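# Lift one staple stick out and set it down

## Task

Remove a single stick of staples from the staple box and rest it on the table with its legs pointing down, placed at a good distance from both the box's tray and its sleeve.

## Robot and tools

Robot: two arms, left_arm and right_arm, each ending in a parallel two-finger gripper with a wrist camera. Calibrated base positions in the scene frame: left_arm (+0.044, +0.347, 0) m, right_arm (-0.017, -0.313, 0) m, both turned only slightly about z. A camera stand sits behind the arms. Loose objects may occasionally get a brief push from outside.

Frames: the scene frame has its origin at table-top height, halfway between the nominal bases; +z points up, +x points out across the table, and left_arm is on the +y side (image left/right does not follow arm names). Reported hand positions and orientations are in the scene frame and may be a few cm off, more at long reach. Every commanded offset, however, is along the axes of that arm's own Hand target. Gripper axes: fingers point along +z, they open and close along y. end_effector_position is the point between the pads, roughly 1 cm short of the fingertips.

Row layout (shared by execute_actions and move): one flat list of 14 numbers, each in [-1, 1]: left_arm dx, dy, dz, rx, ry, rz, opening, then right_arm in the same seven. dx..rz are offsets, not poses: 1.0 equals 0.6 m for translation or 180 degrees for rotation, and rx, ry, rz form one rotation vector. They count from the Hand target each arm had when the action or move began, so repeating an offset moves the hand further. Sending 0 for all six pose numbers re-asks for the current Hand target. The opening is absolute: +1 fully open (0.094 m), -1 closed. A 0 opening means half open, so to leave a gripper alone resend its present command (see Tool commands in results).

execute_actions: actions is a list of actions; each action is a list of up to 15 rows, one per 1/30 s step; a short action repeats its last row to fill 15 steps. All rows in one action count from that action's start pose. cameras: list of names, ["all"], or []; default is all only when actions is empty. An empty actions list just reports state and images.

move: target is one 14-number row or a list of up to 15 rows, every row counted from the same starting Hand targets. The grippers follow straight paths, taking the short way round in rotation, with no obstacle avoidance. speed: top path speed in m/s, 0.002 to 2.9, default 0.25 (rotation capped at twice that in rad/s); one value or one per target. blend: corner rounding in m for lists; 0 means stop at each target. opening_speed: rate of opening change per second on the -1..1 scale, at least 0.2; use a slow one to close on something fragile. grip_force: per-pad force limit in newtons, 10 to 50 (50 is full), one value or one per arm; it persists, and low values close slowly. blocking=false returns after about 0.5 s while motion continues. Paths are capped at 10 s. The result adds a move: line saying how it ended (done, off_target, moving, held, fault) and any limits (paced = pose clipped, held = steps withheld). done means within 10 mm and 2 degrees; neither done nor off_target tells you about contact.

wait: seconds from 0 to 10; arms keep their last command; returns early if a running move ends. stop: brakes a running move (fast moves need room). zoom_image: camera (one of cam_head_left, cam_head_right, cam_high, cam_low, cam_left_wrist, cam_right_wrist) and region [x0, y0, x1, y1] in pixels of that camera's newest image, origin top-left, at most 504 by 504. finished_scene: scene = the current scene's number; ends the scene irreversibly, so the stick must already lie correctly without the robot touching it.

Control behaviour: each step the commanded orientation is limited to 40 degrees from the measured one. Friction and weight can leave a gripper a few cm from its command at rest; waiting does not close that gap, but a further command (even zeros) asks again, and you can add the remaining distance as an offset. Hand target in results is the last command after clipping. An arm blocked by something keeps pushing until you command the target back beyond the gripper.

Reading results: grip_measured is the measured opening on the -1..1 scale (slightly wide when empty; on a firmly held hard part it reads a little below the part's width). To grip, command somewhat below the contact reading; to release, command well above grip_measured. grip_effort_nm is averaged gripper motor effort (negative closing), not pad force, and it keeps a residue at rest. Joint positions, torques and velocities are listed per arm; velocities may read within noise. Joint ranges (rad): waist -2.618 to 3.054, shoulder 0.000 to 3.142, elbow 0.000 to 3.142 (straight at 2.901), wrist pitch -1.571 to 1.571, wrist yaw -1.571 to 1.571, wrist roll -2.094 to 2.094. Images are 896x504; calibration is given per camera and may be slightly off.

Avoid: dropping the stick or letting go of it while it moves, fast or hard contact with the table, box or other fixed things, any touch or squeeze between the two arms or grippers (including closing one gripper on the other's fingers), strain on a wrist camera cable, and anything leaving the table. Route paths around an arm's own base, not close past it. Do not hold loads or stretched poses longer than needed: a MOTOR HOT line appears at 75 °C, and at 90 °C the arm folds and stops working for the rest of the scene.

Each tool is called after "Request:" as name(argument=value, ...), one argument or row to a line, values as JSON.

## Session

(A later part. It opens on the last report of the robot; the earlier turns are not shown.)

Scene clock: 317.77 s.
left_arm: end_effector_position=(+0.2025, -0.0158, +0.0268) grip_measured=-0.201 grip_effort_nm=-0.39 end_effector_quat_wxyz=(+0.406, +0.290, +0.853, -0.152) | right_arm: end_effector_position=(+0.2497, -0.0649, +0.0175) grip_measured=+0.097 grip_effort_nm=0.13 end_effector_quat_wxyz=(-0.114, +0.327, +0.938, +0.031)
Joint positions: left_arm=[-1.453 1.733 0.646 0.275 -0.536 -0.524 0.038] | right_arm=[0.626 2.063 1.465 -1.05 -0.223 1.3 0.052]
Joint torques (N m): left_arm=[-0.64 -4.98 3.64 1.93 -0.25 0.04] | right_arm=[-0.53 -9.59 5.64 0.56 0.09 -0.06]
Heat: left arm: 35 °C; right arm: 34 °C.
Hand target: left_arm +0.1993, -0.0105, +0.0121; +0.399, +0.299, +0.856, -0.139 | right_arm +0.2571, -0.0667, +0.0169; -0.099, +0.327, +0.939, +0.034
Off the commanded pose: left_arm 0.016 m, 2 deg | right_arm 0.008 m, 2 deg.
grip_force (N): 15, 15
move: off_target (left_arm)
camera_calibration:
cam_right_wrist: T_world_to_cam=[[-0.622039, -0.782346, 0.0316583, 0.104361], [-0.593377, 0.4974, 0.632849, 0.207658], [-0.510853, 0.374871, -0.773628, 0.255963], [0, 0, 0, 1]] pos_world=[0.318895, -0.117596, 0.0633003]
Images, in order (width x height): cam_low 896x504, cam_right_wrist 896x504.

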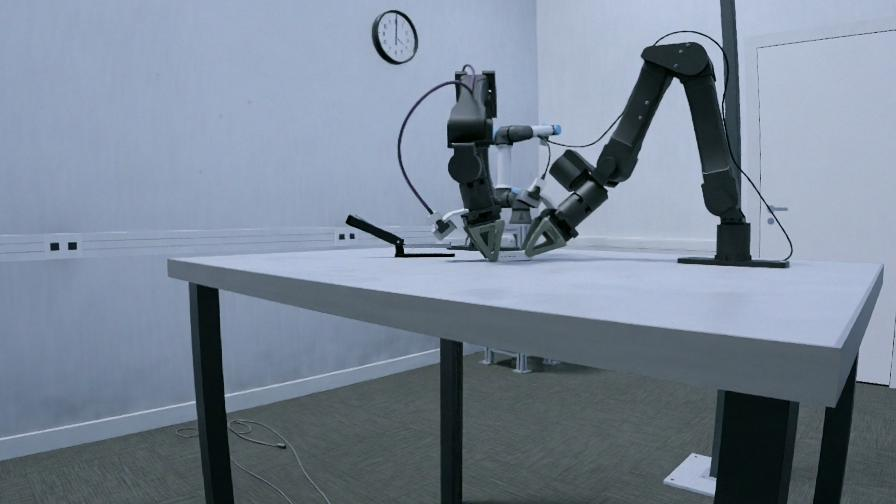

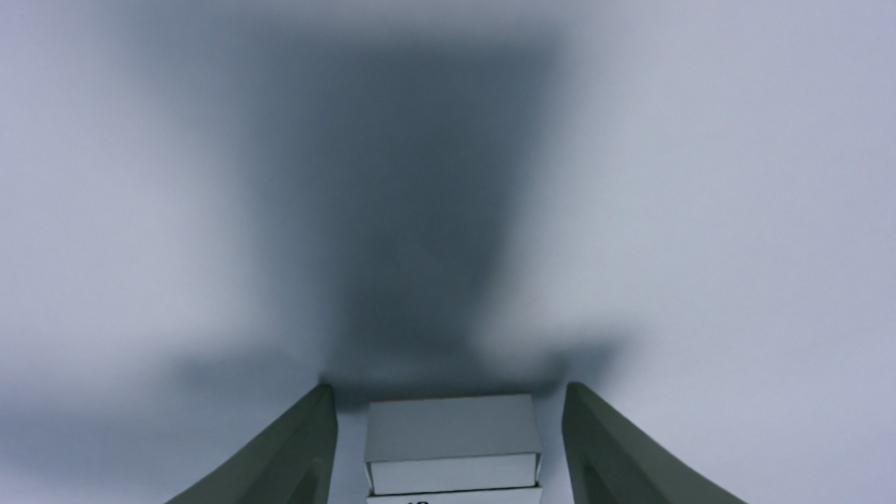

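Request:
move(
  target=[0,0,0,0,0,0,-0.3,-0.0082,0,-0.0017,0,0,0,0.1],
  speed=0.07,
  cameras=["cam_right_wrist"],
)

Scene clock: 321.27 s.
left_arm: end_effector_position=(+0.2025, -0.0158, +0.0268) grip_measured=-0.201 grip_effort_nm=-0.39 end_effector_quat_wxyz=(+0.406, +0.290, +0.853, -0.152) | right_arm: end_effector_position=(+0.2525, -0.0679, +0.0175) grip_measured=+0.097 grip_effort_nm=0.13 end_effector_quat_wxyz=(-0.113, +0.326, +0.938, +0.033)
Joint positions: left_arm=[-1.453 1.733 0.646 0.275 -0.536 -0.524 0.038] | right_arm=[0.615 2.063 1.465 -1.05 -0.223 1.286 0.052]
Joint torques (N m): left_arm=[-0.72 -5 3.52 1.96 -0.3 0] | right_arm=[-0.69 -9.17 6.27 0.49 0.08 -0.07]
Heat: left arm: 35 °C; right arm: 34 °C.
Hand target: left_arm +0.1993, -0.0105, +0.0121; +0.399, +0.299, +0.856, -0.139 | right_arm +0.2610, -0.0698, +0.0169; -0.099, +0.327, +0.939, +0.034
Off the commanded pose: left_arm 0.016 m, 2 deg | right_arm 0.009 m, 2 deg.
grip_force (N): 15, 15
move: off_target (left_arm)
camera_calibration:
cam_right_wrist: T_world_to_cam=[[-0.620343, -0.783815, 0.0284274, 0.103316], [-0.595664, 0.494393, 0.633056, 0.21112], [-0.510253, 0.375779, -0.773584, 0.258394], [0, 0, 0, 1]] pos_world=[0.321695, -0.120494, 0.063302]
Images, in order (width x height): cam_right_wrist 896x504.

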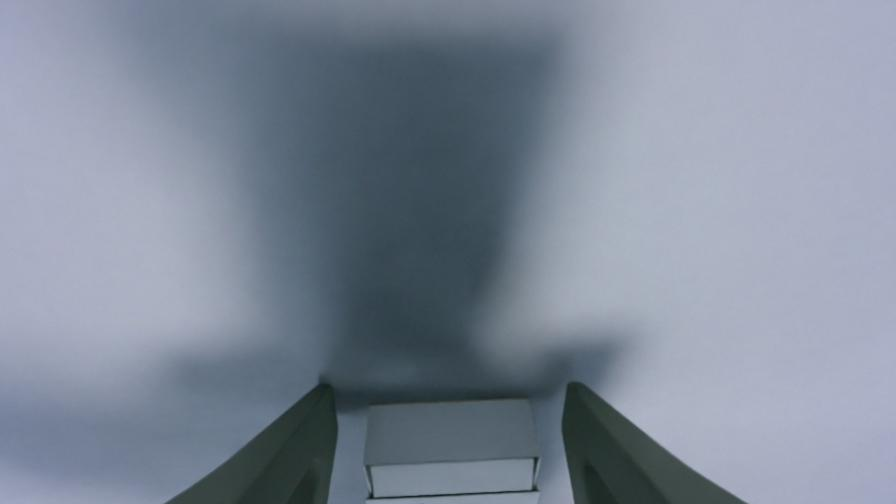

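Request:
move(
  target=[0,0,0,0,0,0,-0.3,-0.0082,0,-0.0017,0,0,0,0.1],
  speed=0.07,
  cameras=["cam_right_wrist"],
)

Scene clock: 326.37 s.
left_arm: end_effector_position=(+0.2025, -0.0158, +0.0268) grip_measured=-0.201 grip_effort_nm=-0.39 end_effector_quat_wxyz=(+0.406, +0.290, +0.853, -0.152) | right_arm: end_effector_position=(+0.2559, -0.0717, +0.0175) grip_measured=+0.097 grip_effort_nm=0.13 end_effector_quat_wxyz=(-0.113, +0.327, +0.938, +0.034)
Joint positions: left_arm=[-1.453 1.733 0.646 0.275 -0.536 -0.524 0.038] | right_arm=[0.6 2.063 1.465 -1.05 -0.223 1.274 0.052]
Joint torques (N m): left_arm=[-0.49 -5.03 3.7 1.91 -0.25 0.02] | right_arm=[-0.59 -8.69 7.01 0.44 0.1 -0.04]
Heat: left arm: 35 °C; right arm: 34 °C.
Hand target: left_arm +0.1993, -0.0105, +0.0121; +0.399, +0.299, +0.856, -0.139 | right_arm +0.2650, -0.0730, +0.0168; -0.099, +0.327, +0.939, +0.034
Off the commanded pose: left_arm 0.016 m, 2 deg | right_arm 0.009 m, 2 deg.
grip_force (N): 15, 15
move: off_target (left_arm)
camera_calibration:
cam_right_wrist: T_world_to_cam=[[-0.622073, -0.782542, 0.0255645, 0.102984], [-0.595667, 0.494205, 0.6332, 0.215022], [-0.50814, 0.378669, -0.773566, 0.261242], [0, 0, 0, 1]] pos_world=[0.324893, -0.124599, 0.0633035]
Images, in order (width x height): cam_right_wrist 896x504.

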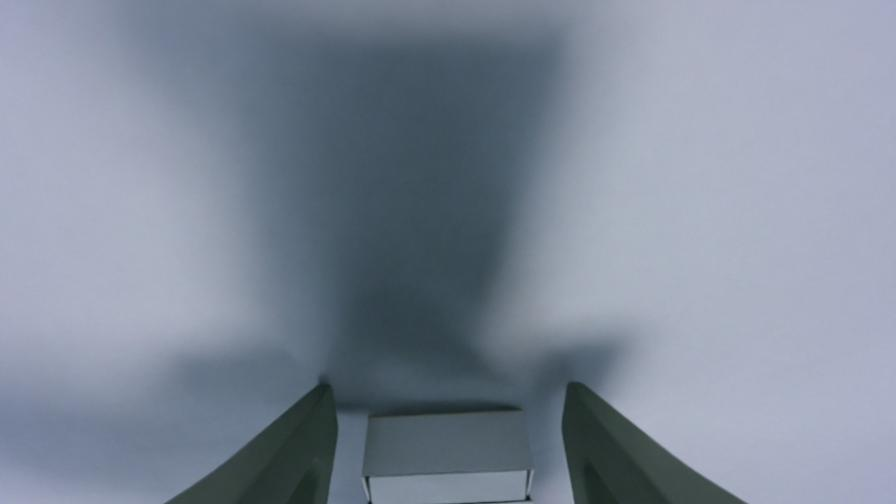

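Request:
move(
  target=[
    [-0.0102,0,-0.0086,0,0,0,-0.3,0,0,0,0,0,0,0.1],
    [-0.0102,0,-0.0086,0,0,0,0.1,0,0,0,0,0,0,0.1],
    [0.0016,0,-0.0226,0,0,0,0.1,0.0147,0,0.0031,0,0,0,0.1],
  ],
  speed=0.07,
  opening_speed=0.7,
  cameras=["cam_left_wrist","cam_right_wrist"],
)

Scene clock: 361.33 s.
left_arm: end_effector_position=(+0.1919, -0.0126, +0.0206) grip_measured=+0.098 grip_effort_nm=0.08 end_effector_quat_wxyz=(+0.400, +0.299, +0.853, -0.151) | right_arm: end_effector_position=(+0.2534, -0.0688, +0.0175) grip_measured=+0.097 grip_effort_nm=0.13 end_effector_quat_wxyz=(-0.113, +0.326, +0.938, +0.033)
Joint positions: left_arm=[-1.481 1.733 0.626 0.275 -0.539 -0.538 0.052] | right_arm=[0.611 2.063 1.465 -1.05 -0.223 1.282 0.052]
Joint torques (N m): left_arm=[-0.49 -9.01 3.79 1.39 -0.42 -0.05] | right_arm=[0.68 -9.51 5.74 0.54 0.08 0.11]
Heat: left arm: 35 °C; right arm: 33 °C.
Hand target: left_arm +0.1907, -0.0037, +0.0201; +0.399, +0.299, +0.856, -0.139 | right_arm +0.2580, -0.0674, +0.0169; -0.099, +0.327, +0.939, +0.034
Off the commanded pose: left_arm 0.009 m, 1 deg | right_arm 0.005 m, 2 deg.
grip_force (N): 15, 15
move: done
camera_calibration:
cam_left_wrist: T_world_to_cam=[[-0.640628, -0.767774, 0.0108899, 0.112968], [-0.697439, 0.575891, -0.426531, 0.188227], [0.321208, -0.280843, -0.904407, 0.0445049], [0, 0, 0, 1]] pos_world=[0.189352, -0.00916551, 0.119305]
cam_right_wrist: T_world_to_cam=[[-0.619826, -0.784274, 0.0270301, 0.103035], [-0.596579, 0.493305, 0.633043, 0.212264], [-0.509813, 0.376251, -0.773644, 0.259111], [0, 0, 0, 1]] pos_world=[0.322595, -0.121394, 0.0633029]
Images, in order (width x height): cam_left_wrist 896x504, cam_right_wrist 896x504.

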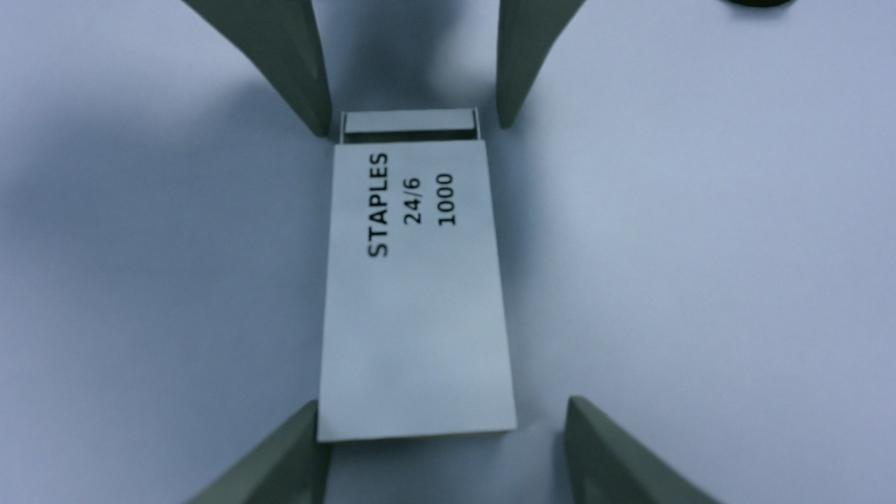

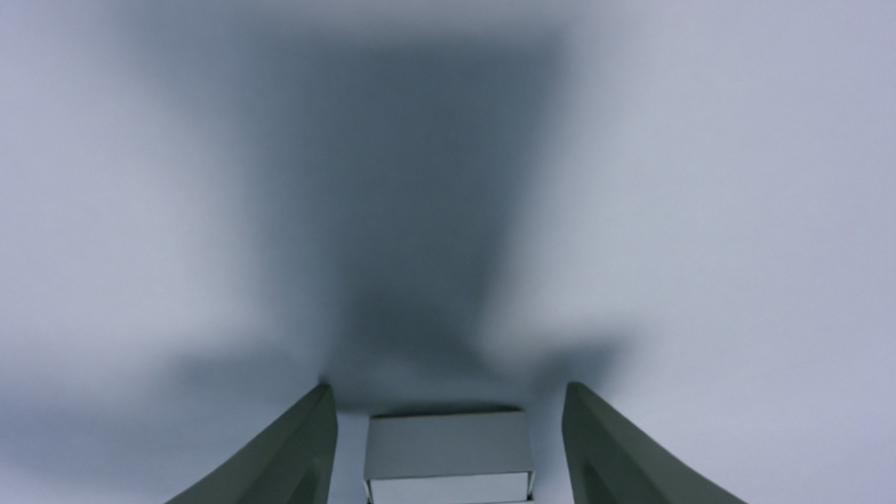

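Request:
move(
  target=[
    [0,0,0,0,0,0,0.1,0.0098,0,0.0021,0,0,0,0.1],
    [0,0,0,0,0,0,-0.3,0.0098,0,0.0021,0,0,0,0.1],
  ],
  speed=0.07,
  opening_speed=0.6,
  cameras=["cam_left_wrist","cam_right_wrist"],
)

Scene clock: 370.07 s.
left_arm: end_effector_position=(+0.1920, -0.0125, +0.0206) grip_measured=-0.207 grip_effort_nm=-0.36 end_effector_quat_wxyz=(+0.400, +0.298, +0.853, -0.151) | right_arm: end_effector_position=(+0.2520, -0.0673, +0.0173) grip_measured=+0.097 grip_effort_nm=0.13 end_effector_quat_wxyz=(-0.112, +0.330, +0.937, +0.031)
Joint positions: left_arm=[-1.481 1.733 0.626 0.275 -0.54 -0.54 0.037] | right_arm=[0.619 2.063 1.465 -1.049 -0.219 1.299 0.052]
Joint torques (N m): left_arm=[-0.55 -9.14 3.79 1.38 -0.44 -0.09] | right_arm=[1.43 -10.02 4.97 0.62 0.04 0.09]
Heat: left arm: 34 °C; right arm: 33 °C.
Hand target: left_arm +0.1907, -0.0037, +0.0201; +0.399, +0.299, +0.856, -0.139 | right_arm +0.2533, -0.0637, +0.0169; -0.099, +0.327, +0.939, +0.034
Off the commanded pose: left_arm 0.009 m, 1 deg | right_arm 0.004 m, 2 deg.
grip_force (N): 15, 15
move: done
camera_calibration:
cam_left_wrist: T_world_to_cam=[[-0.639469, -0.76872, 0.0121969, 0.112726], [-0.698602, 0.574371, -0.426676, 0.188463], [0.320989, -0.281367, -0.904322, 0.0445277], [0, 0, 0, 1]] pos_world=[0.189453, -0.00906488, 0.119305]
cam_right_wrist: T_world_to_cam=[[-0.62694, -0.778414, 0.0319057, 0.105459], [-0.5923, 0.502847, 0.629544, 0.210408], [-0.50609, 0.375789, -0.776309, 0.25677], [0, 0, 0, 1]] pos_world=[0.32069, -0.120204, 0.0635068]
Images, in order (width x height): cam_left_wrist 896x504, cam_right_wrist 896x504.

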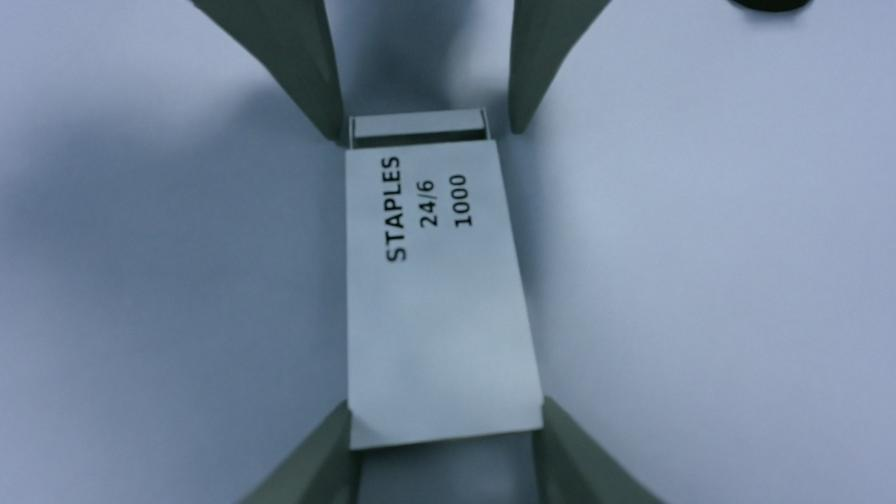

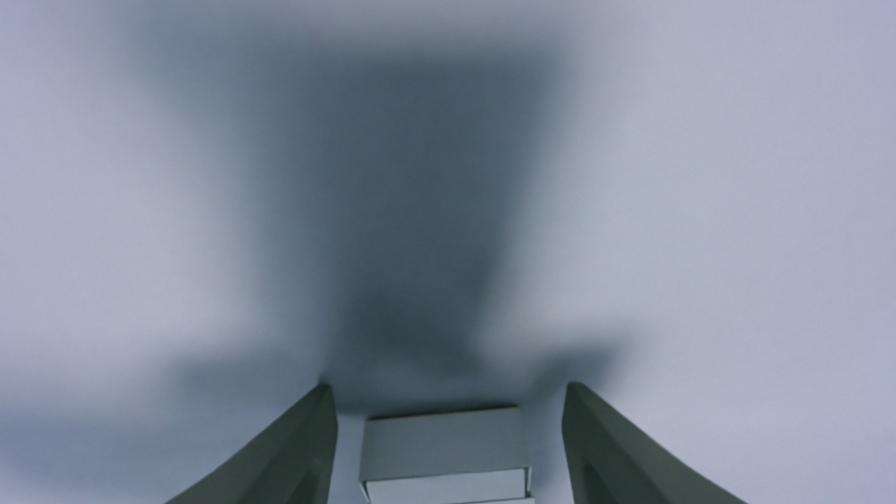

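Request:
move(
  target=[0,0,0,0,0,0,-0.3,0.0098,0,0.0021,0,0,0,0.1],
  speed=0.07,
  cameras=["cam_right_wrist"],
)

Scene clock: 375.20 s.
left_arm: end_effector_position=(+0.1920, -0.0125, +0.0206) grip_measured=-0.209 grip_effort_nm=-0.39 end_effector_quat_wxyz=(+0.400, +0.298, +0.853, -0.151) | right_arm: end_effector_position=(+0.2495, -0.0615, +0.0174) grip_measured=+0.097 grip_effort_nm=0.13 end_effector_quat_wxyz=(-0.109, +0.329, +0.938, +0.032)
Joint positions: left_arm=[-1.481 1.733 0.626 0.275 -0.54 -0.54 0.037] | right_arm=[0.636 2.062 1.465 -1.041 -0.217 1.315 0.052]
Joint torques (N m): left_arm=[-0.62 -9.16 3.78 1.39 -0.41 -0.05] | right_arm=[1.22 -10.41 4.23 0.61 0.01 0.1]
Heat: left arm: 34 °C; right arm: 34 °C.
Hand target: left_arm +0.1907, -0.0037, +0.0201; +0.399, +0.299, +0.856, -0.139 | right_arm +0.2485, -0.0599, +0.0169; -0.099, +0.327, +0.939, +0.034
Off the commanded pose: left_arm 0.009 m, 1 deg | right_arm 0.002 m, 1 deg.
grip_force (N): 15, 15
move: done
camera_calibration:
cam_right_wrist: T_world_to_cam=[[-0.62494, -0.78021, 0.0268743, 0.107889], [-0.597617, 0.500266, 0.626568, 0.207227], [-0.502299, 0.375507, -0.778903, 0.25248], [0, 0, 0, 1]] pos_world=[0.318087, -0.1143, 0.063916]
Images, in order (width x height): cam_right_wrist 896x504.

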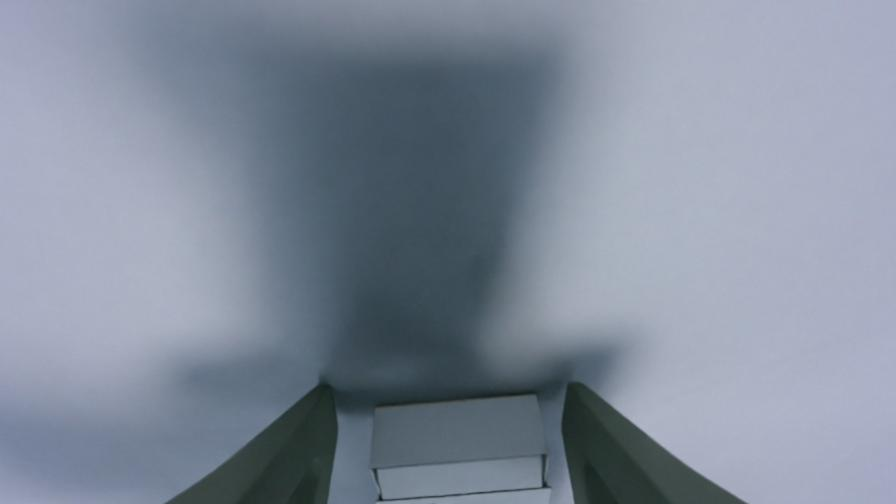

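Request:
move(
  target=[
    [0,0,0,0,0,0,-0.3,0.0049,0,0.001,0,0,0,0.1],
    [0,0,0,0,0,0,-0.3,0.0049,0,0.001,0,0,0,-0.35],
    [0,0,0,0,0,0,-0.3,-0.0408,0,-0.0087,0,0,0,-0.35],
  ],
  speed=0.06,
  opening_speed=0.6,
  cameras=["cam_left_wrist","cam_right_wrist"],
)

Scene clock: 385.50 s.
left_arm: end_effector_position=(+0.1943, -0.0104, +0.0212) grip_measured=-0.209 grip_effort_nm=-0.39 end_effector_quat_wxyz=(+0.405, +0.292, +0.854, -0.146) | right_arm: end_effector_position=(+0.2543, -0.0641, +0.0172) grip_measured=-0.205 grip_effort_nm=-0.40 end_effector_quat_wxyz=(-0.118, +0.320, +0.939, +0.047)
Joint positions: left_arm=[-1.481 1.733 0.626 0.271 -0.557 -0.547 0.037] | right_arm=[0.608 2.063 1.461 -1.031 -0.248 1.269 0.037]
Joint torques (N m): left_arm=[-0.57 -9.16 3.82 1.45 -0.27 -0.01] | right_arm=[-2.28 -8.47 7.84 0.2 0.31 -0.11]
Heat: left arm: 33 °C; right arm: 35 °C.
Hand target: left_arm +0.1907, -0.0037, +0.0201; +0.399, +0.299, +0.856, -0.139 | right_arm +0.2681, -0.0754, +0.0169; -0.099, +0.327, +0.939, +0.034
Off the commanded pose: left_arm 0.008 m, 1 deg | right_arm 0.018 m, 3 deg.
grip_force (N): 15, 15
move: off_target (right_arm)
camera_calibration:
cam_left_wrist: T_world_to_cam=[[-0.626893, -0.779083, 0.00586506, 0.113485], [-0.704366, 0.563522, -0.431638, 0.190235], [0.332977, -0.274722, -0.902028, 0.0426303], [0, 0, 0, 1]] pos_world=[0.190943, -0.00707578, 0.119901]
cam_right_wrist: T_world_to_cam=[[-0.613423, -0.789749, 0.00297028, 0.10569], [-0.600056, 0.46852, 0.6484, 0.209714], [-0.513465, 0.395961, -0.761294, 0.259661], [0, 0, 0, 1]] pos_world=[0.323999, -0.117602, 0.0613863]
Images, in order (width x height): cam_left_wrist 896x504, cam_right_wrist 896x504.

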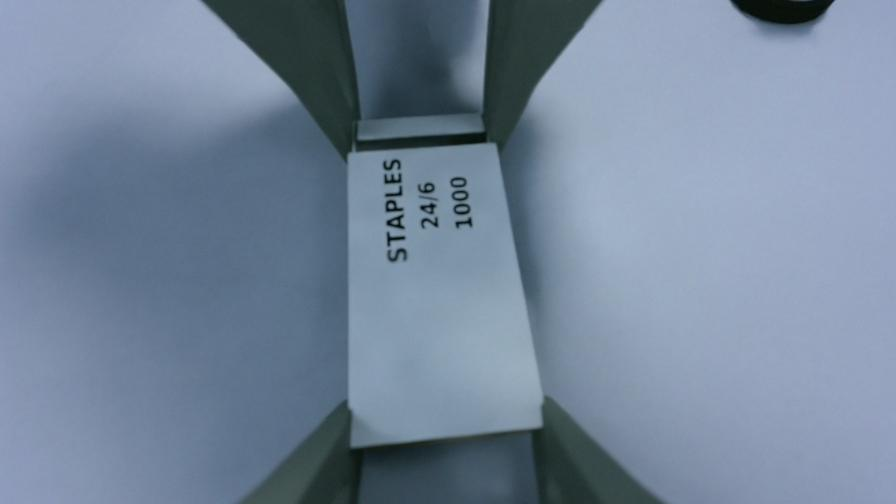

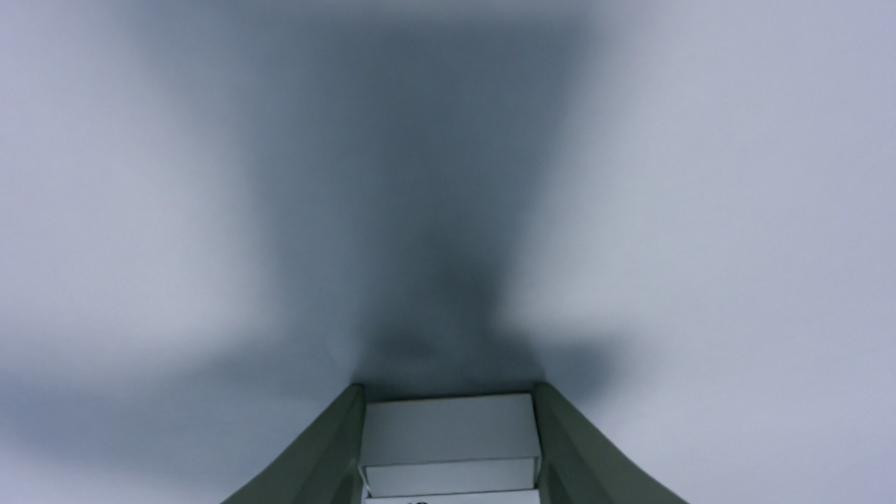

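Request:
move(
  target=[0,0,0,0,0,0,-0.3,-0.0245,0,-0.0052,0,0,0,-0.35],
  speed=0.05,
  cameras=["cam_left_wrist","cam_right_wrist"],
)

Scene clock: 388.63 s.
left_arm: end_effector_position=(+0.1948, -0.0135, +0.0241) grip_measured=-0.210 grip_effort_nm=-0.39 end_effector_quat_wxyz=(+0.409, +0.288, +0.852, -0.154) | right_arm: end_effector_position=(+0.2556, -0.0689, +0.0182) grip_measured=-0.207 grip_effort_nm=-0.40 end_effector_quat_wxyz=(-0.137, +0.317, +0.937, +0.047)
Joint positions: left_arm=[-1.481 1.733 0.626 0.291 -0.557 -0.547 0.037] | right_arm=[0.582 2.082 1.485 -1.068 -0.276 1.232 0.037]
Joint torques (N m): left_arm=[-0.58 -9.25 3.66 1.24 -0.25 0.01] | right_arm=[-3.28 -8.75 8.17 0.35 0.59 -0.08]
Heat: left arm: 33 °C; right arm: 35 °C.
Hand target: left_arm +0.1907, -0.0037, +0.0201; +0.399, +0.299, +0.856, -0.139 | right_arm +0.2800, -0.0848, +0.0169; -0.099, +0.327, +0.939, +0.035
Off the commanded pose: left_arm 0.011 m, 2 deg | right_arm 0.029 m, 5 deg.
grip_force (N): 15, 15
move: off_target (left_arm, right_arm)
camera_calibration:
cam_left_wrist: T_world_to_cam=[[-0.626907, -0.778863, 0.0189891, 0.110992], [-0.703117, 0.555104, -0.444394, 0.193556], [0.335581, -0.291945, -0.89563, 0.0433133], [0, 0, 0, 1]] pos_world=[0.191139, -0.00835087, 0.1227]
cam_right_wrist: T_world_to_cam=[[-0.608047, -0.793762, 0.014854, 0.100873], [-0.579263, 0.456372, 0.67541, 0.20542], [-0.542894, 0.402077, -0.737293, 0.270399], [0, 0, 0, 1]] pos_world=[0.327126, -0.1224, 0.0591221]
Images, in order (width x height): cam_left_wrist 896x504, cam_right_wrist 896x504.

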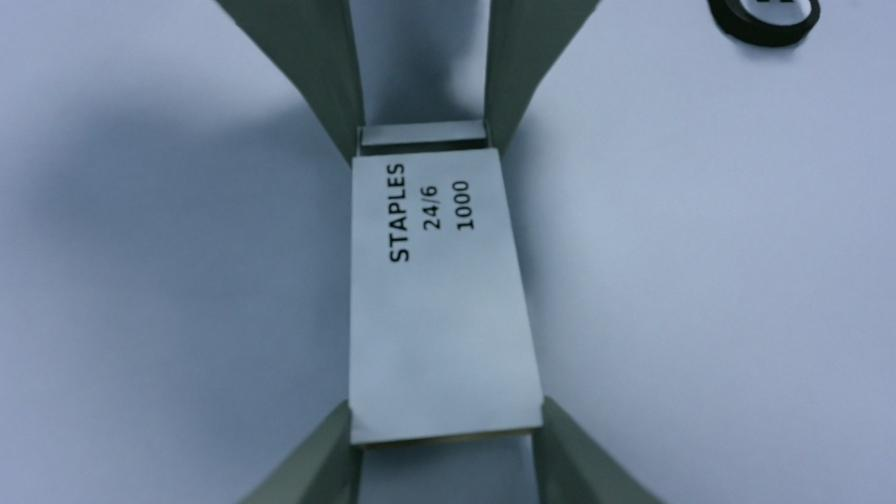

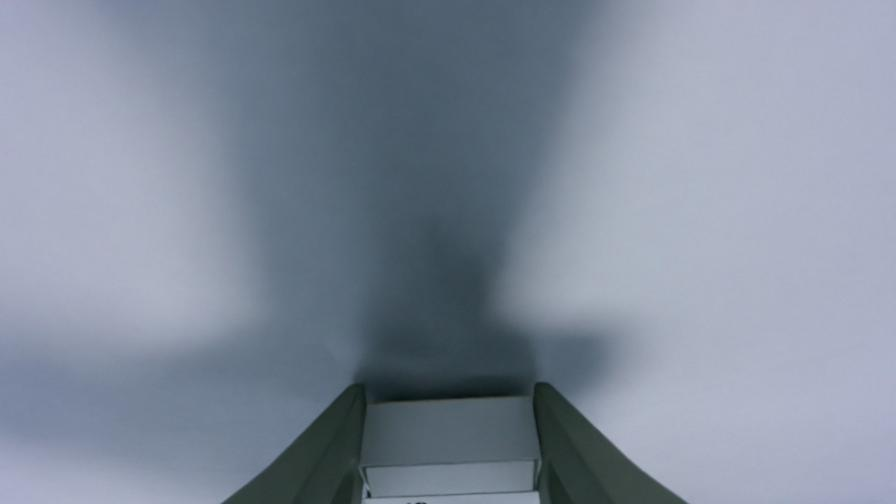

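Request:
move(
  target=[0,0,0,0,0,0,-0.3,-0.0196,0,-0.0042,0,0,0,-0.35],
  speed=0.05,
  cameras=["cam_left_wrist","cam_right_wrist"],
)

Scene clock: 400.23 s.
left_arm: end_effector_position=(+0.1955, -0.0161, +0.0270) grip_measured=-0.210 grip_effort_nm=-0.39 end_effector_quat_wxyz=(+0.413, +0.284, +0.850, -0.160) | right_arm: end_effector_position=(+0.2569, -0.0727, +0.0201) grip_measured=-0.209 grip_effort_nm=-0.40 end_effector_quat_wxyz=(-0.152, +0.315, +0.936, +0.047)
Joint positions: left_arm=[-1.481 1.733 0.626 0.308 -0.559 -0.547 0.037] | right_arm=[0.561 2.096 1.507 -1.102 -0.297 1.204 0.037]
Joint torques (N m): left_arm=[-0.49 -9.13 3.66 1.08 -0.21 0.03] | right_arm=[-4.18 -8.81 8.39 0.5 0.78 -0.1]
Heat: left arm: 34 °C; right arm: 35 °C.
Hand target: left_arm +0.1907, -0.0037, +0.0201; +0.399, +0.299, +0.856, -0.139 | right_arm +0.2894, -0.0921, +0.0169; -0.099, +0.327, +0.939, +0.035
Off the commanded pose: left_arm 0.015 m, 3 deg | right_arm 0.038 m, 6 deg.
grip_force (N): 15, 15
move: off_target (left_arm, right_arm)
camera_calibration:
cam_left_wrist: T_world_to_cam=[[-0.62596, -0.7793, 0.0294205, 0.108867], [-0.701881, 0.546529, -0.456802, 0.196791], [0.339907, -0.30659, -0.889082, 0.0436484], [0, 0, 0, 1]] pos_world=[0.191434, -0.00932964, 0.125498]
cam_right_wrist: T_world_to_cam=[[-0.60395, -0.796675, 0.0235402, 0.0971533], [-0.562472, 0.446957, 0.695597, 0.201249], [-0.564686, 0.406865, -0.718047, 0.279574], [0, 0, 0, 1]] pos_world=[0.329744, -0.126299, 0.0584723]
Images, in order (width x height): cam_left_wrist 896x504, cam_right_wrist 896x504.

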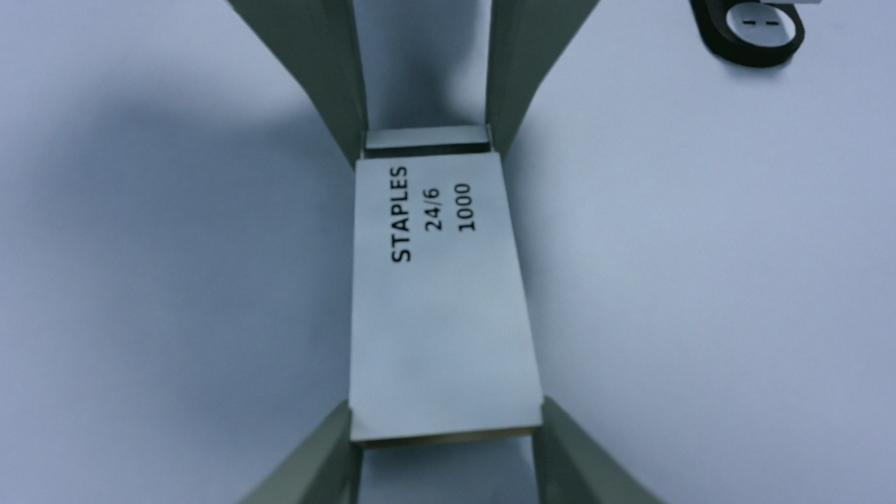

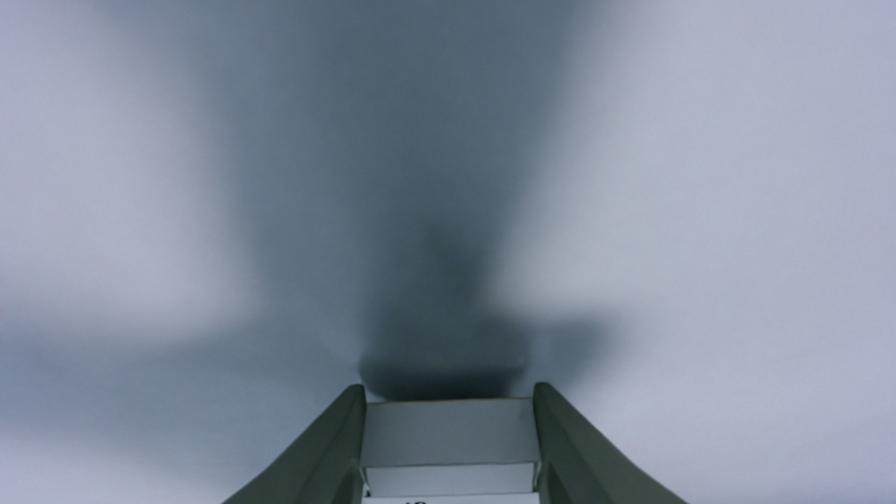

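Request:
move(
  target=[
    [0,0,0,0,0,0,-0.3,0.0570,0,0.0121,0,0,0,-0.35],
    [0,0,0,0,0,0,0.05,0.0570,0,0.0121,0,0,0,-0.35],
    [0.0064,0,-0.0077,0,0,0,0.05,0.0570,0,0.0121,0,0,0,-0.35],
  ],
  speed=0.07,
  opening_speed=0.7,
  cameras=["cam_left_wrist","cam_right_wrist"],
)

Scene clock: 421.13 s.
left_arm: end_effector_position=(+0.1887, -0.0097, +0.0202) grip_measured=+0.048 grip_effort_nm=0.08 end_effector_quat_wxyz=(+0.404, +0.296, +0.852, -0.150) | right_arm: end_effector_position=(+0.2539, -0.0681, +0.0172) grip_measured=-0.209 grip_effort_nm=-0.40 end_effector_quat_wxyz=(-0.129, +0.325, +0.936, +0.034)
Joint positions: left_arm=[-1.496 1.728 0.612 0.282 -0.558 -0.55 0.049] | right_arm=[0.6 2.085 1.491 -1.075 -0.248 1.266 0.037]
Joint torques (N m): left_arm=[-0.58 -9.74 3.51 1.25 -0.35 -0.08] | right_arm=[0.44 -10.99 4.46 0.7 0.32 0.11]
Heat: left arm: 35 °C; right arm: 35 °C.
Hand target: left_arm +0.1860, +0.0001, +0.0201; +0.399, +0.299, +0.856, -0.139 | right_arm +0.2620, -0.0705, +0.0171; -0.099, +0.327, +0.939, +0.035
Off the commanded pose: left_arm 0.010 m, 1 deg | right_arm 0.008 m, 3 deg.
grip_force (N): 15, 15
move: off_target (right_arm); target 2's new opening was sent with left_arm's hand 0.012 m and 3 deg from that target
camera_calibration:
cam_left_wrist: T_world_to_cam=[[-0.63672, -0.771048, 0.00849325, 0.112389], [-0.697378, 0.571115, -0.433004, 0.184272], [0.329016, -0.281625, -0.901352, 0.0444501], [0, 0, 0, 1]] pos_world=[0.185443, -0.00606482, 0.118901]
cam_right_wrist: T_world_to_cam=[[-0.617741, -0.785547, 0.0362104, 0.103148], [-0.578335, 0.48503, 0.655953, 0.206763], [-0.532845, 0.384268, -0.753932, 0.265026], [0, 0, 0, 1]] pos_world=[0.324515, -0.121099, 0.06045]
Images, in order (width x height): cam_left_wrist 896x504, cam_right_wrist 896x504.

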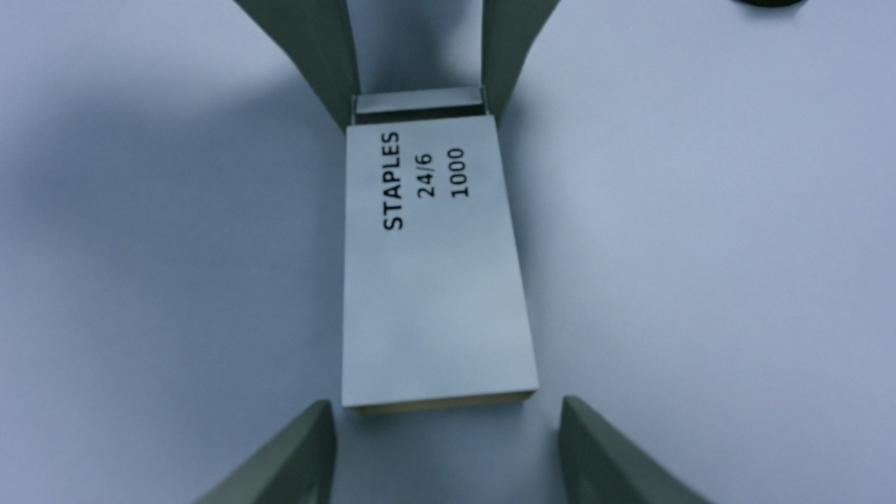

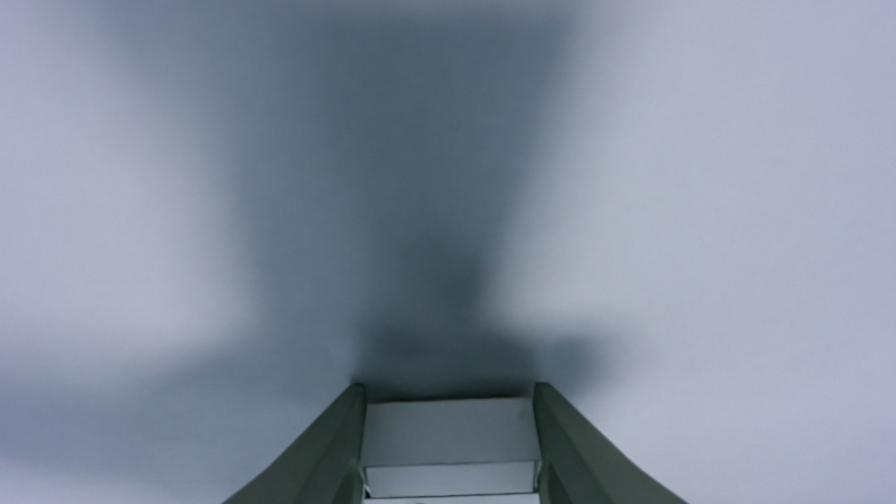

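Request:
move(
  target=[-0.0080,0,0.0096,0,0,0,0.05,0,0,0,0,0,0,-0.35],
  speed=0.07,
  cameras=["cam_left_wrist"],
)

Scene clock: 427.40 s.
left_arm: end_effector_position=(+0.1912, -0.0087, +0.0202) grip_measured=+0.048 grip_effort_nm=0.08 end_effector_quat_wxyz=(+0.405, +0.294, +0.853, -0.149) | right_arm: end_effector_position=(+0.2539, -0.0681, +0.0172) grip_measured=-0.209 grip_effort_nm=-0.40 end_effector_quat_wxyz=(-0.129, +0.325, +0.936, +0.034)
Joint positions: left_arm=[-1.489 1.728 0.612 0.282 -0.558 -0.548 0.049] | right_arm=[0.6 2.085 1.491 -1.075 -0.248 1.266 0.037]
Joint torques (N m): left_arm=[0.55 -8.4 5.3 1.31 -0.22 0.1] | right_arm=[0.42 -10.95 4.52 0.72 0.31 0.11]
Heat: left arm: 36 °C; right arm: 35 °C.
Hand target: left_arm +0.1918, -0.0046, +0.0201; +0.399, +0.299, +0.856, -0.139 | right_arm +0.2620, -0.0705, +0.0171; -0.099, +0.327, +0.939, +0.035
Off the commanded pose: left_arm 0.004 m, 1 deg | right_arm 0.008 m, 3 deg.
grip_force (N): 15, 15
move: off_target (right_arm)
camera_calibration:
cam_left_wrist: T_world_to_cam=[[-0.632158, -0.774805, 0.00732673, 0.11387], [-0.700414, 0.567369, -0.433027, 0.185988], [0.331355, -0.278873, -0.901351, 0.0434873], [0, 0, 0, 1]] pos_world=[0.187842, -0.00516927, 0.118901]
Images, in order (width x height): cam_left_wrist 896x504.

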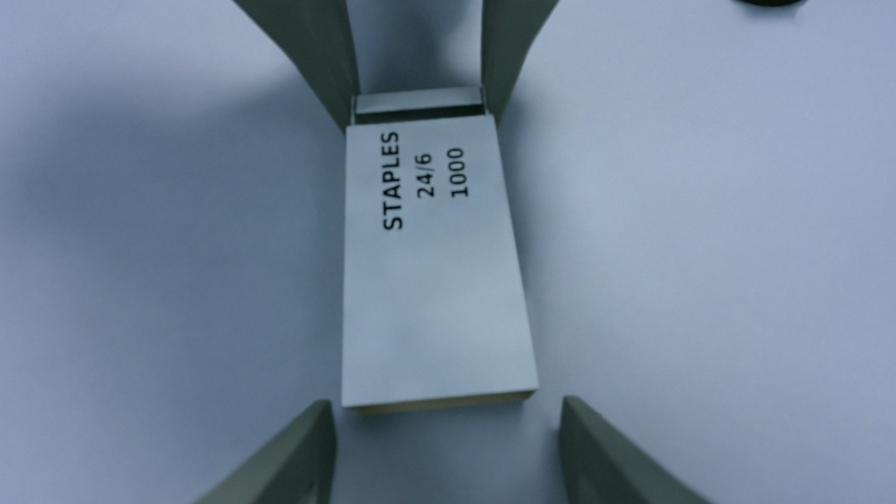

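Request:
move(
  target=[-0.0086,0,0.0102,0,0,0,0.05,0,0,0,0,0,0,-0.35],
  speed=0.07,
  cameras=["cam_left_wrist"],
)

Scene clock: 430.23 s.
left_arm: end_effector_position=(+0.1966, -0.0090, +0.0209) grip_measured=+0.048 grip_effort_nm=0.08 end_effector_quat_wxyz=(+0.403, +0.295, +0.854, -0.148) | right_arm: end_effector_position=(+0.2539, -0.0681, +0.0172) grip_measured=-0.209 grip_effort_nm=-0.40 end_effector_quat_wxyz=(-0.129, +0.325, +0.936, +0.034)
Joint positions: left_arm=[-1.468 1.728 0.617 0.282 -0.542 -0.532 0.049] | right_arm=[0.6 2.085 1.491 -1.075 -0.248 1.266 0.037]
Joint torques (N m): left_arm=[0.29 -6.94 6.84 1.4 -0.24 0.09] | right_arm=[0.47 -11 4.48 0.7 0.31 0.12]
Heat: left arm: 36 °C; right arm: 35 °C.
Hand target: left_arm +0.1981, -0.0096, +0.0202; +0.399, +0.299, +0.856, -0.139 | right_arm +0.2620, -0.0705, +0.0171; -0.099, +0.327, +0.939, +0.035
Off the commanded pose: left_arm 0.002 m, 1 deg | right_arm 0.008 m, 3 deg.
grip_force (N): 15, 15
move: off_target (right_arm)
camera_calibration:
cam_left_wrist: T_world_to_cam=[[-0.632537, -0.774501, 0.00670671, 0.117088], [-0.701159, 0.568917, -0.429778, 0.190322], [0.329048, -0.276553, -0.90291, 0.0427404], [0, 0, 0, 1]] pos_world=[0.193445, -0.00577257, 0.119602]
Images, in order (width x height): cam_left_wrist 896x504.

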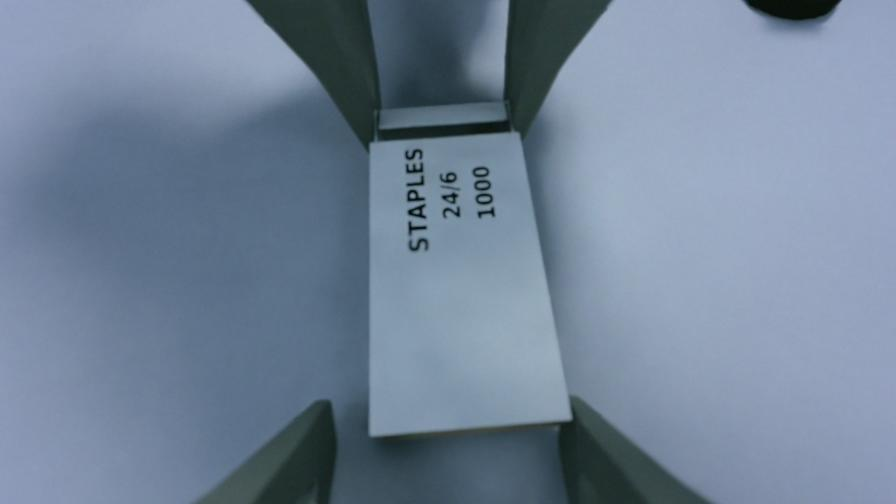

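Request:
move(
  target=[
    [0,0,0,0,0,0,-0.3,0,0,0,0,0,0,-0.35],
    [0,0,0,0,0,0,-0.3,-0.0326,0,-0.0069,0,0,0,-0.35],
  ],
  speed=0.05,
  opening_speed=0.6,
  cameras=["cam_left_wrist","cam_right_wrist"],
)

Scene clock: 437.63 s.
left_arm: end_effector_position=(+0.1973, -0.0135, +0.0243) grip_measured=-0.231 grip_effort_nm=-0.39 end_effector_quat_wxyz=(+0.404, +0.296, +0.852, -0.153) | right_arm: end_effector_position=(+0.2585, -0.0728, +0.0176) grip_measured=-0.209 grip_effort_nm=-0.40 end_effector_quat_wxyz=(-0.131, +0.323, +0.936, +0.039)
Joint positions: left_arm=[-1.466 1.728 0.63 0.282 -0.535 -0.525 0.036] | right_arm=[0.578 2.085 1.491 -1.075 -0.256 1.241 0.037]
Joint torques (N m): left_arm=[0.12 -7.1 5.64 1.39 -0.26 -0.01] | right_arm=[-2.3 -9.2 7.41 0.45 0.41 -0.12]
Heat: left arm: 36 °C; right arm: 36 °C.
Hand target: left_arm +0.1981, -0.0096, +0.0201; +0.399, +0.299, +0.856, -0.139 | right_arm +0.2777, -0.0828, +0.0170; -0.099, +0.327, +0.939, +0.035
Off the commanded pose: left_arm 0.006 m, 2 deg | right_arm 0.022 m, 4 deg.
grip_force (N): 15, 15
move: off_target (right_arm)
camera_calibration:
cam_left_wrist: T_world_to_cam=[[-0.637426, -0.770398, 0.0132484, 0.114914], [-0.69739, 0.569538, -0.435056, 0.194237], [0.32762, -0.286555, -0.900306, 0.0444525], [0, 0, 0, 1]] pos_world=[0.194144, -0.00935762, 0.123002]
cam_right_wrist: T_world_to_cam=[[-0.616073, -0.787238, 0.0266668, 0.101868], [-0.579115, 0.475629, 0.66212, 0.210925], [-0.533929, 0.392471, -0.748924, 0.270277], [0, 0, 0, 1]] pos_world=[0.329216, -0.126204, 0.0600432]
Images, in order (width x height): cam_left_wrist 896x504, cam_right_wrist 896x504.

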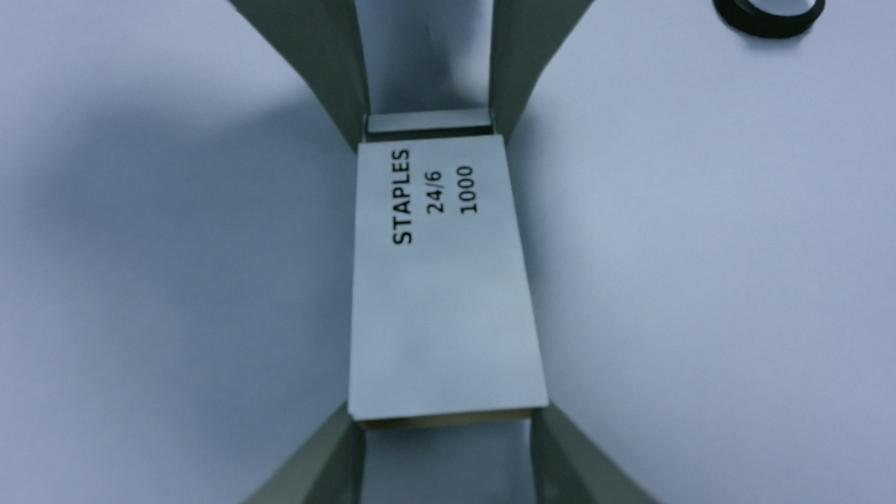

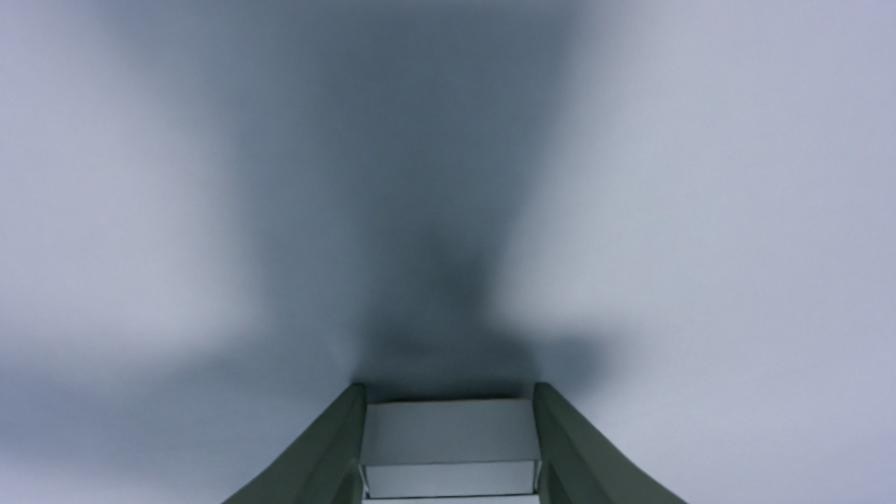

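Request:
zoom_image(
  camera="cam_right_wrist",
  region=[320, 360, 580, 504],
)

Request:
zoom_image(
  camera="cam_left_wrist",
  region=[300, 40, 560, 200],
)

Scaled by 1.938 from the camera's 896x504 image, which has a finer 1280x720 frame.

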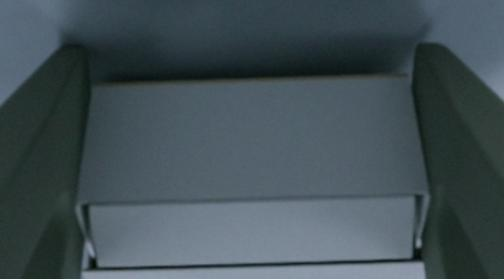

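Scaled by 1.938 from the camera's 896x504 image, which has a finer 1280x720 frame.

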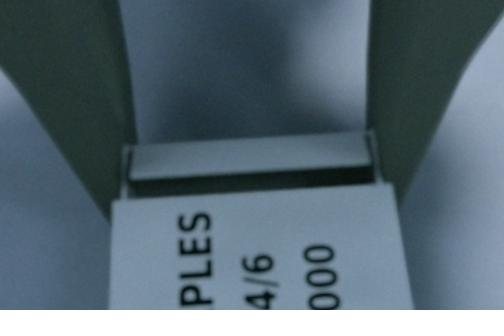

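Request:
move(
  target=[0,0,0,0,0,0,-0.3,0.0375,0,0.008,0,0,0,-0.35],
  speed=0.05,
  cameras=["cam_left_wrist","cam_right_wrist"],
)

Scene clock: 526.67 s.
left_arm: end_effector_position=(+0.1972, -0.0134, +0.0242) grip_measured=-0.231 grip_effort_nm=-0.39 end_effector_quat_wxyz=(+0.404, +0.296, +0.852, -0.153) | right_arm: end_effector_position=(+0.2550, -0.0686, +0.0171) grip_measured=-0.209 grip_effort_nm=-0.41 end_effector_quat_wxyz=(-0.121, +0.324, +0.938, +0.032)
Joint positions: left_arm=[-1.466 1.728 0.63 0.281 -0.535 -0.525 0.036] | right_arm=[0.603 2.08 1.486 -1.068 -0.234 1.27 0.037]
Joint torques (N m): left_arm=[0.13 -7.01 5.76 1.43 -0.31 0.01] | right_arm=[0.8 -10.82 4.36 0.68 0.16 0.15]
Heat: left arm: 35 °C; right arm: 35 °C.
Hand target: left_arm +0.1981, -0.0096, +0.0201; +0.399, +0.299, +0.856, -0.139 | right_arm +0.2596, -0.0686, +0.0170; -0.099, +0.327, +0.939, +0.034
Off the commanded pose: left_arm 0.006 m, 2 deg | right_arm 0.005 m, 3 deg.
grip_force (N): 15, 15
move: off_target (right_arm)
camera_calibration:
cam_left_wrist: T_world_to_cam=[[-0.637614, -0.770248, 0.0128897, 0.114998], [-0.697413, 0.570052, -0.434345, 0.194073], [0.327206, -0.285934, -0.900654, 0.0444012], [0, 0, 0, 1]] pos_world=[0.194145, -0.00935849, 0.122802]
cam_right_wrist: T_world_to_cam=[[-0.616778, -0.786411, 0.0338011, 0.103207], [-0.588247, 0.489041, 0.644053, 0.210739], [-0.523021, 0.377354, -0.764234, 0.262867], [0, 0, 0, 1]] pos_world=[0.325107, -0.121091, 0.0616762]
Images, in order (width x height): cam_left_wrist 896x504, cam_right_wrist 896x504.

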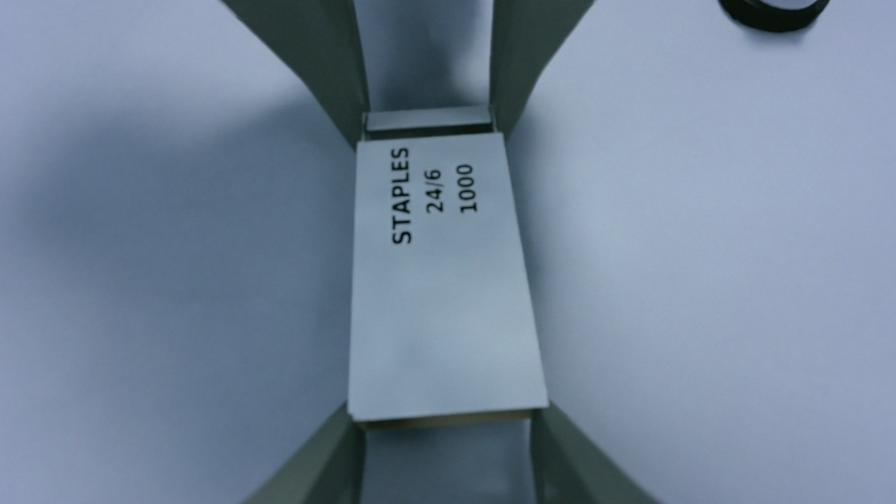

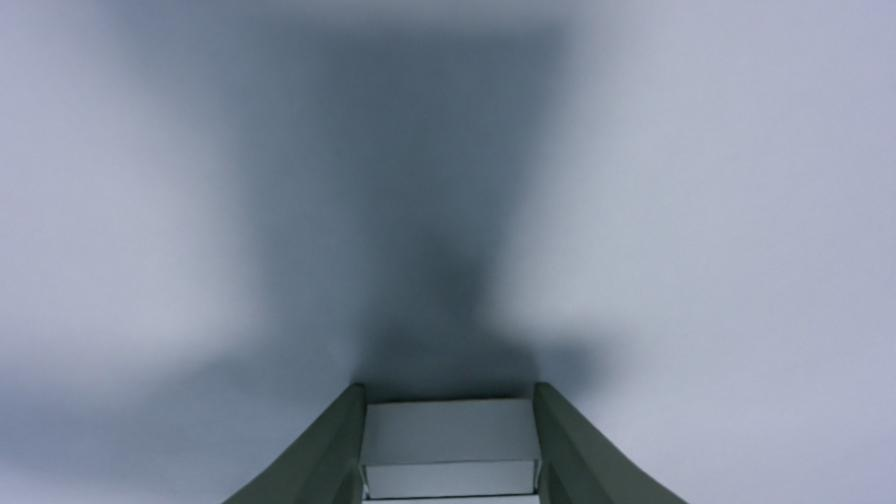

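Request:
zoom_image(
  camera="cam_right_wrist",
  region=[300, 360, 600, 504],
)

Request:
zoom_image(
  camera="cam_left_wrist",
  region=[300, 80, 560, 220],
)

Scaled by 1.680 from the camera's 896x504 image, which has a finer 1280x720 frame.

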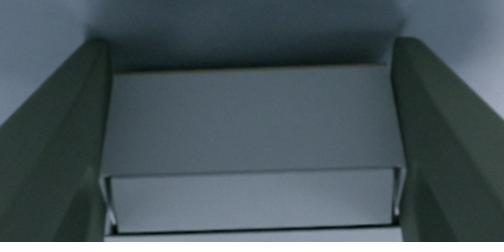

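Scaled by 1.938 from the camera's 896x504 image, which has a finer 1280x720 frame.

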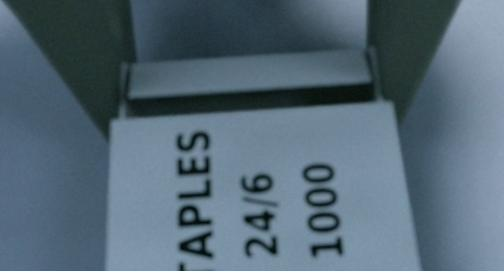

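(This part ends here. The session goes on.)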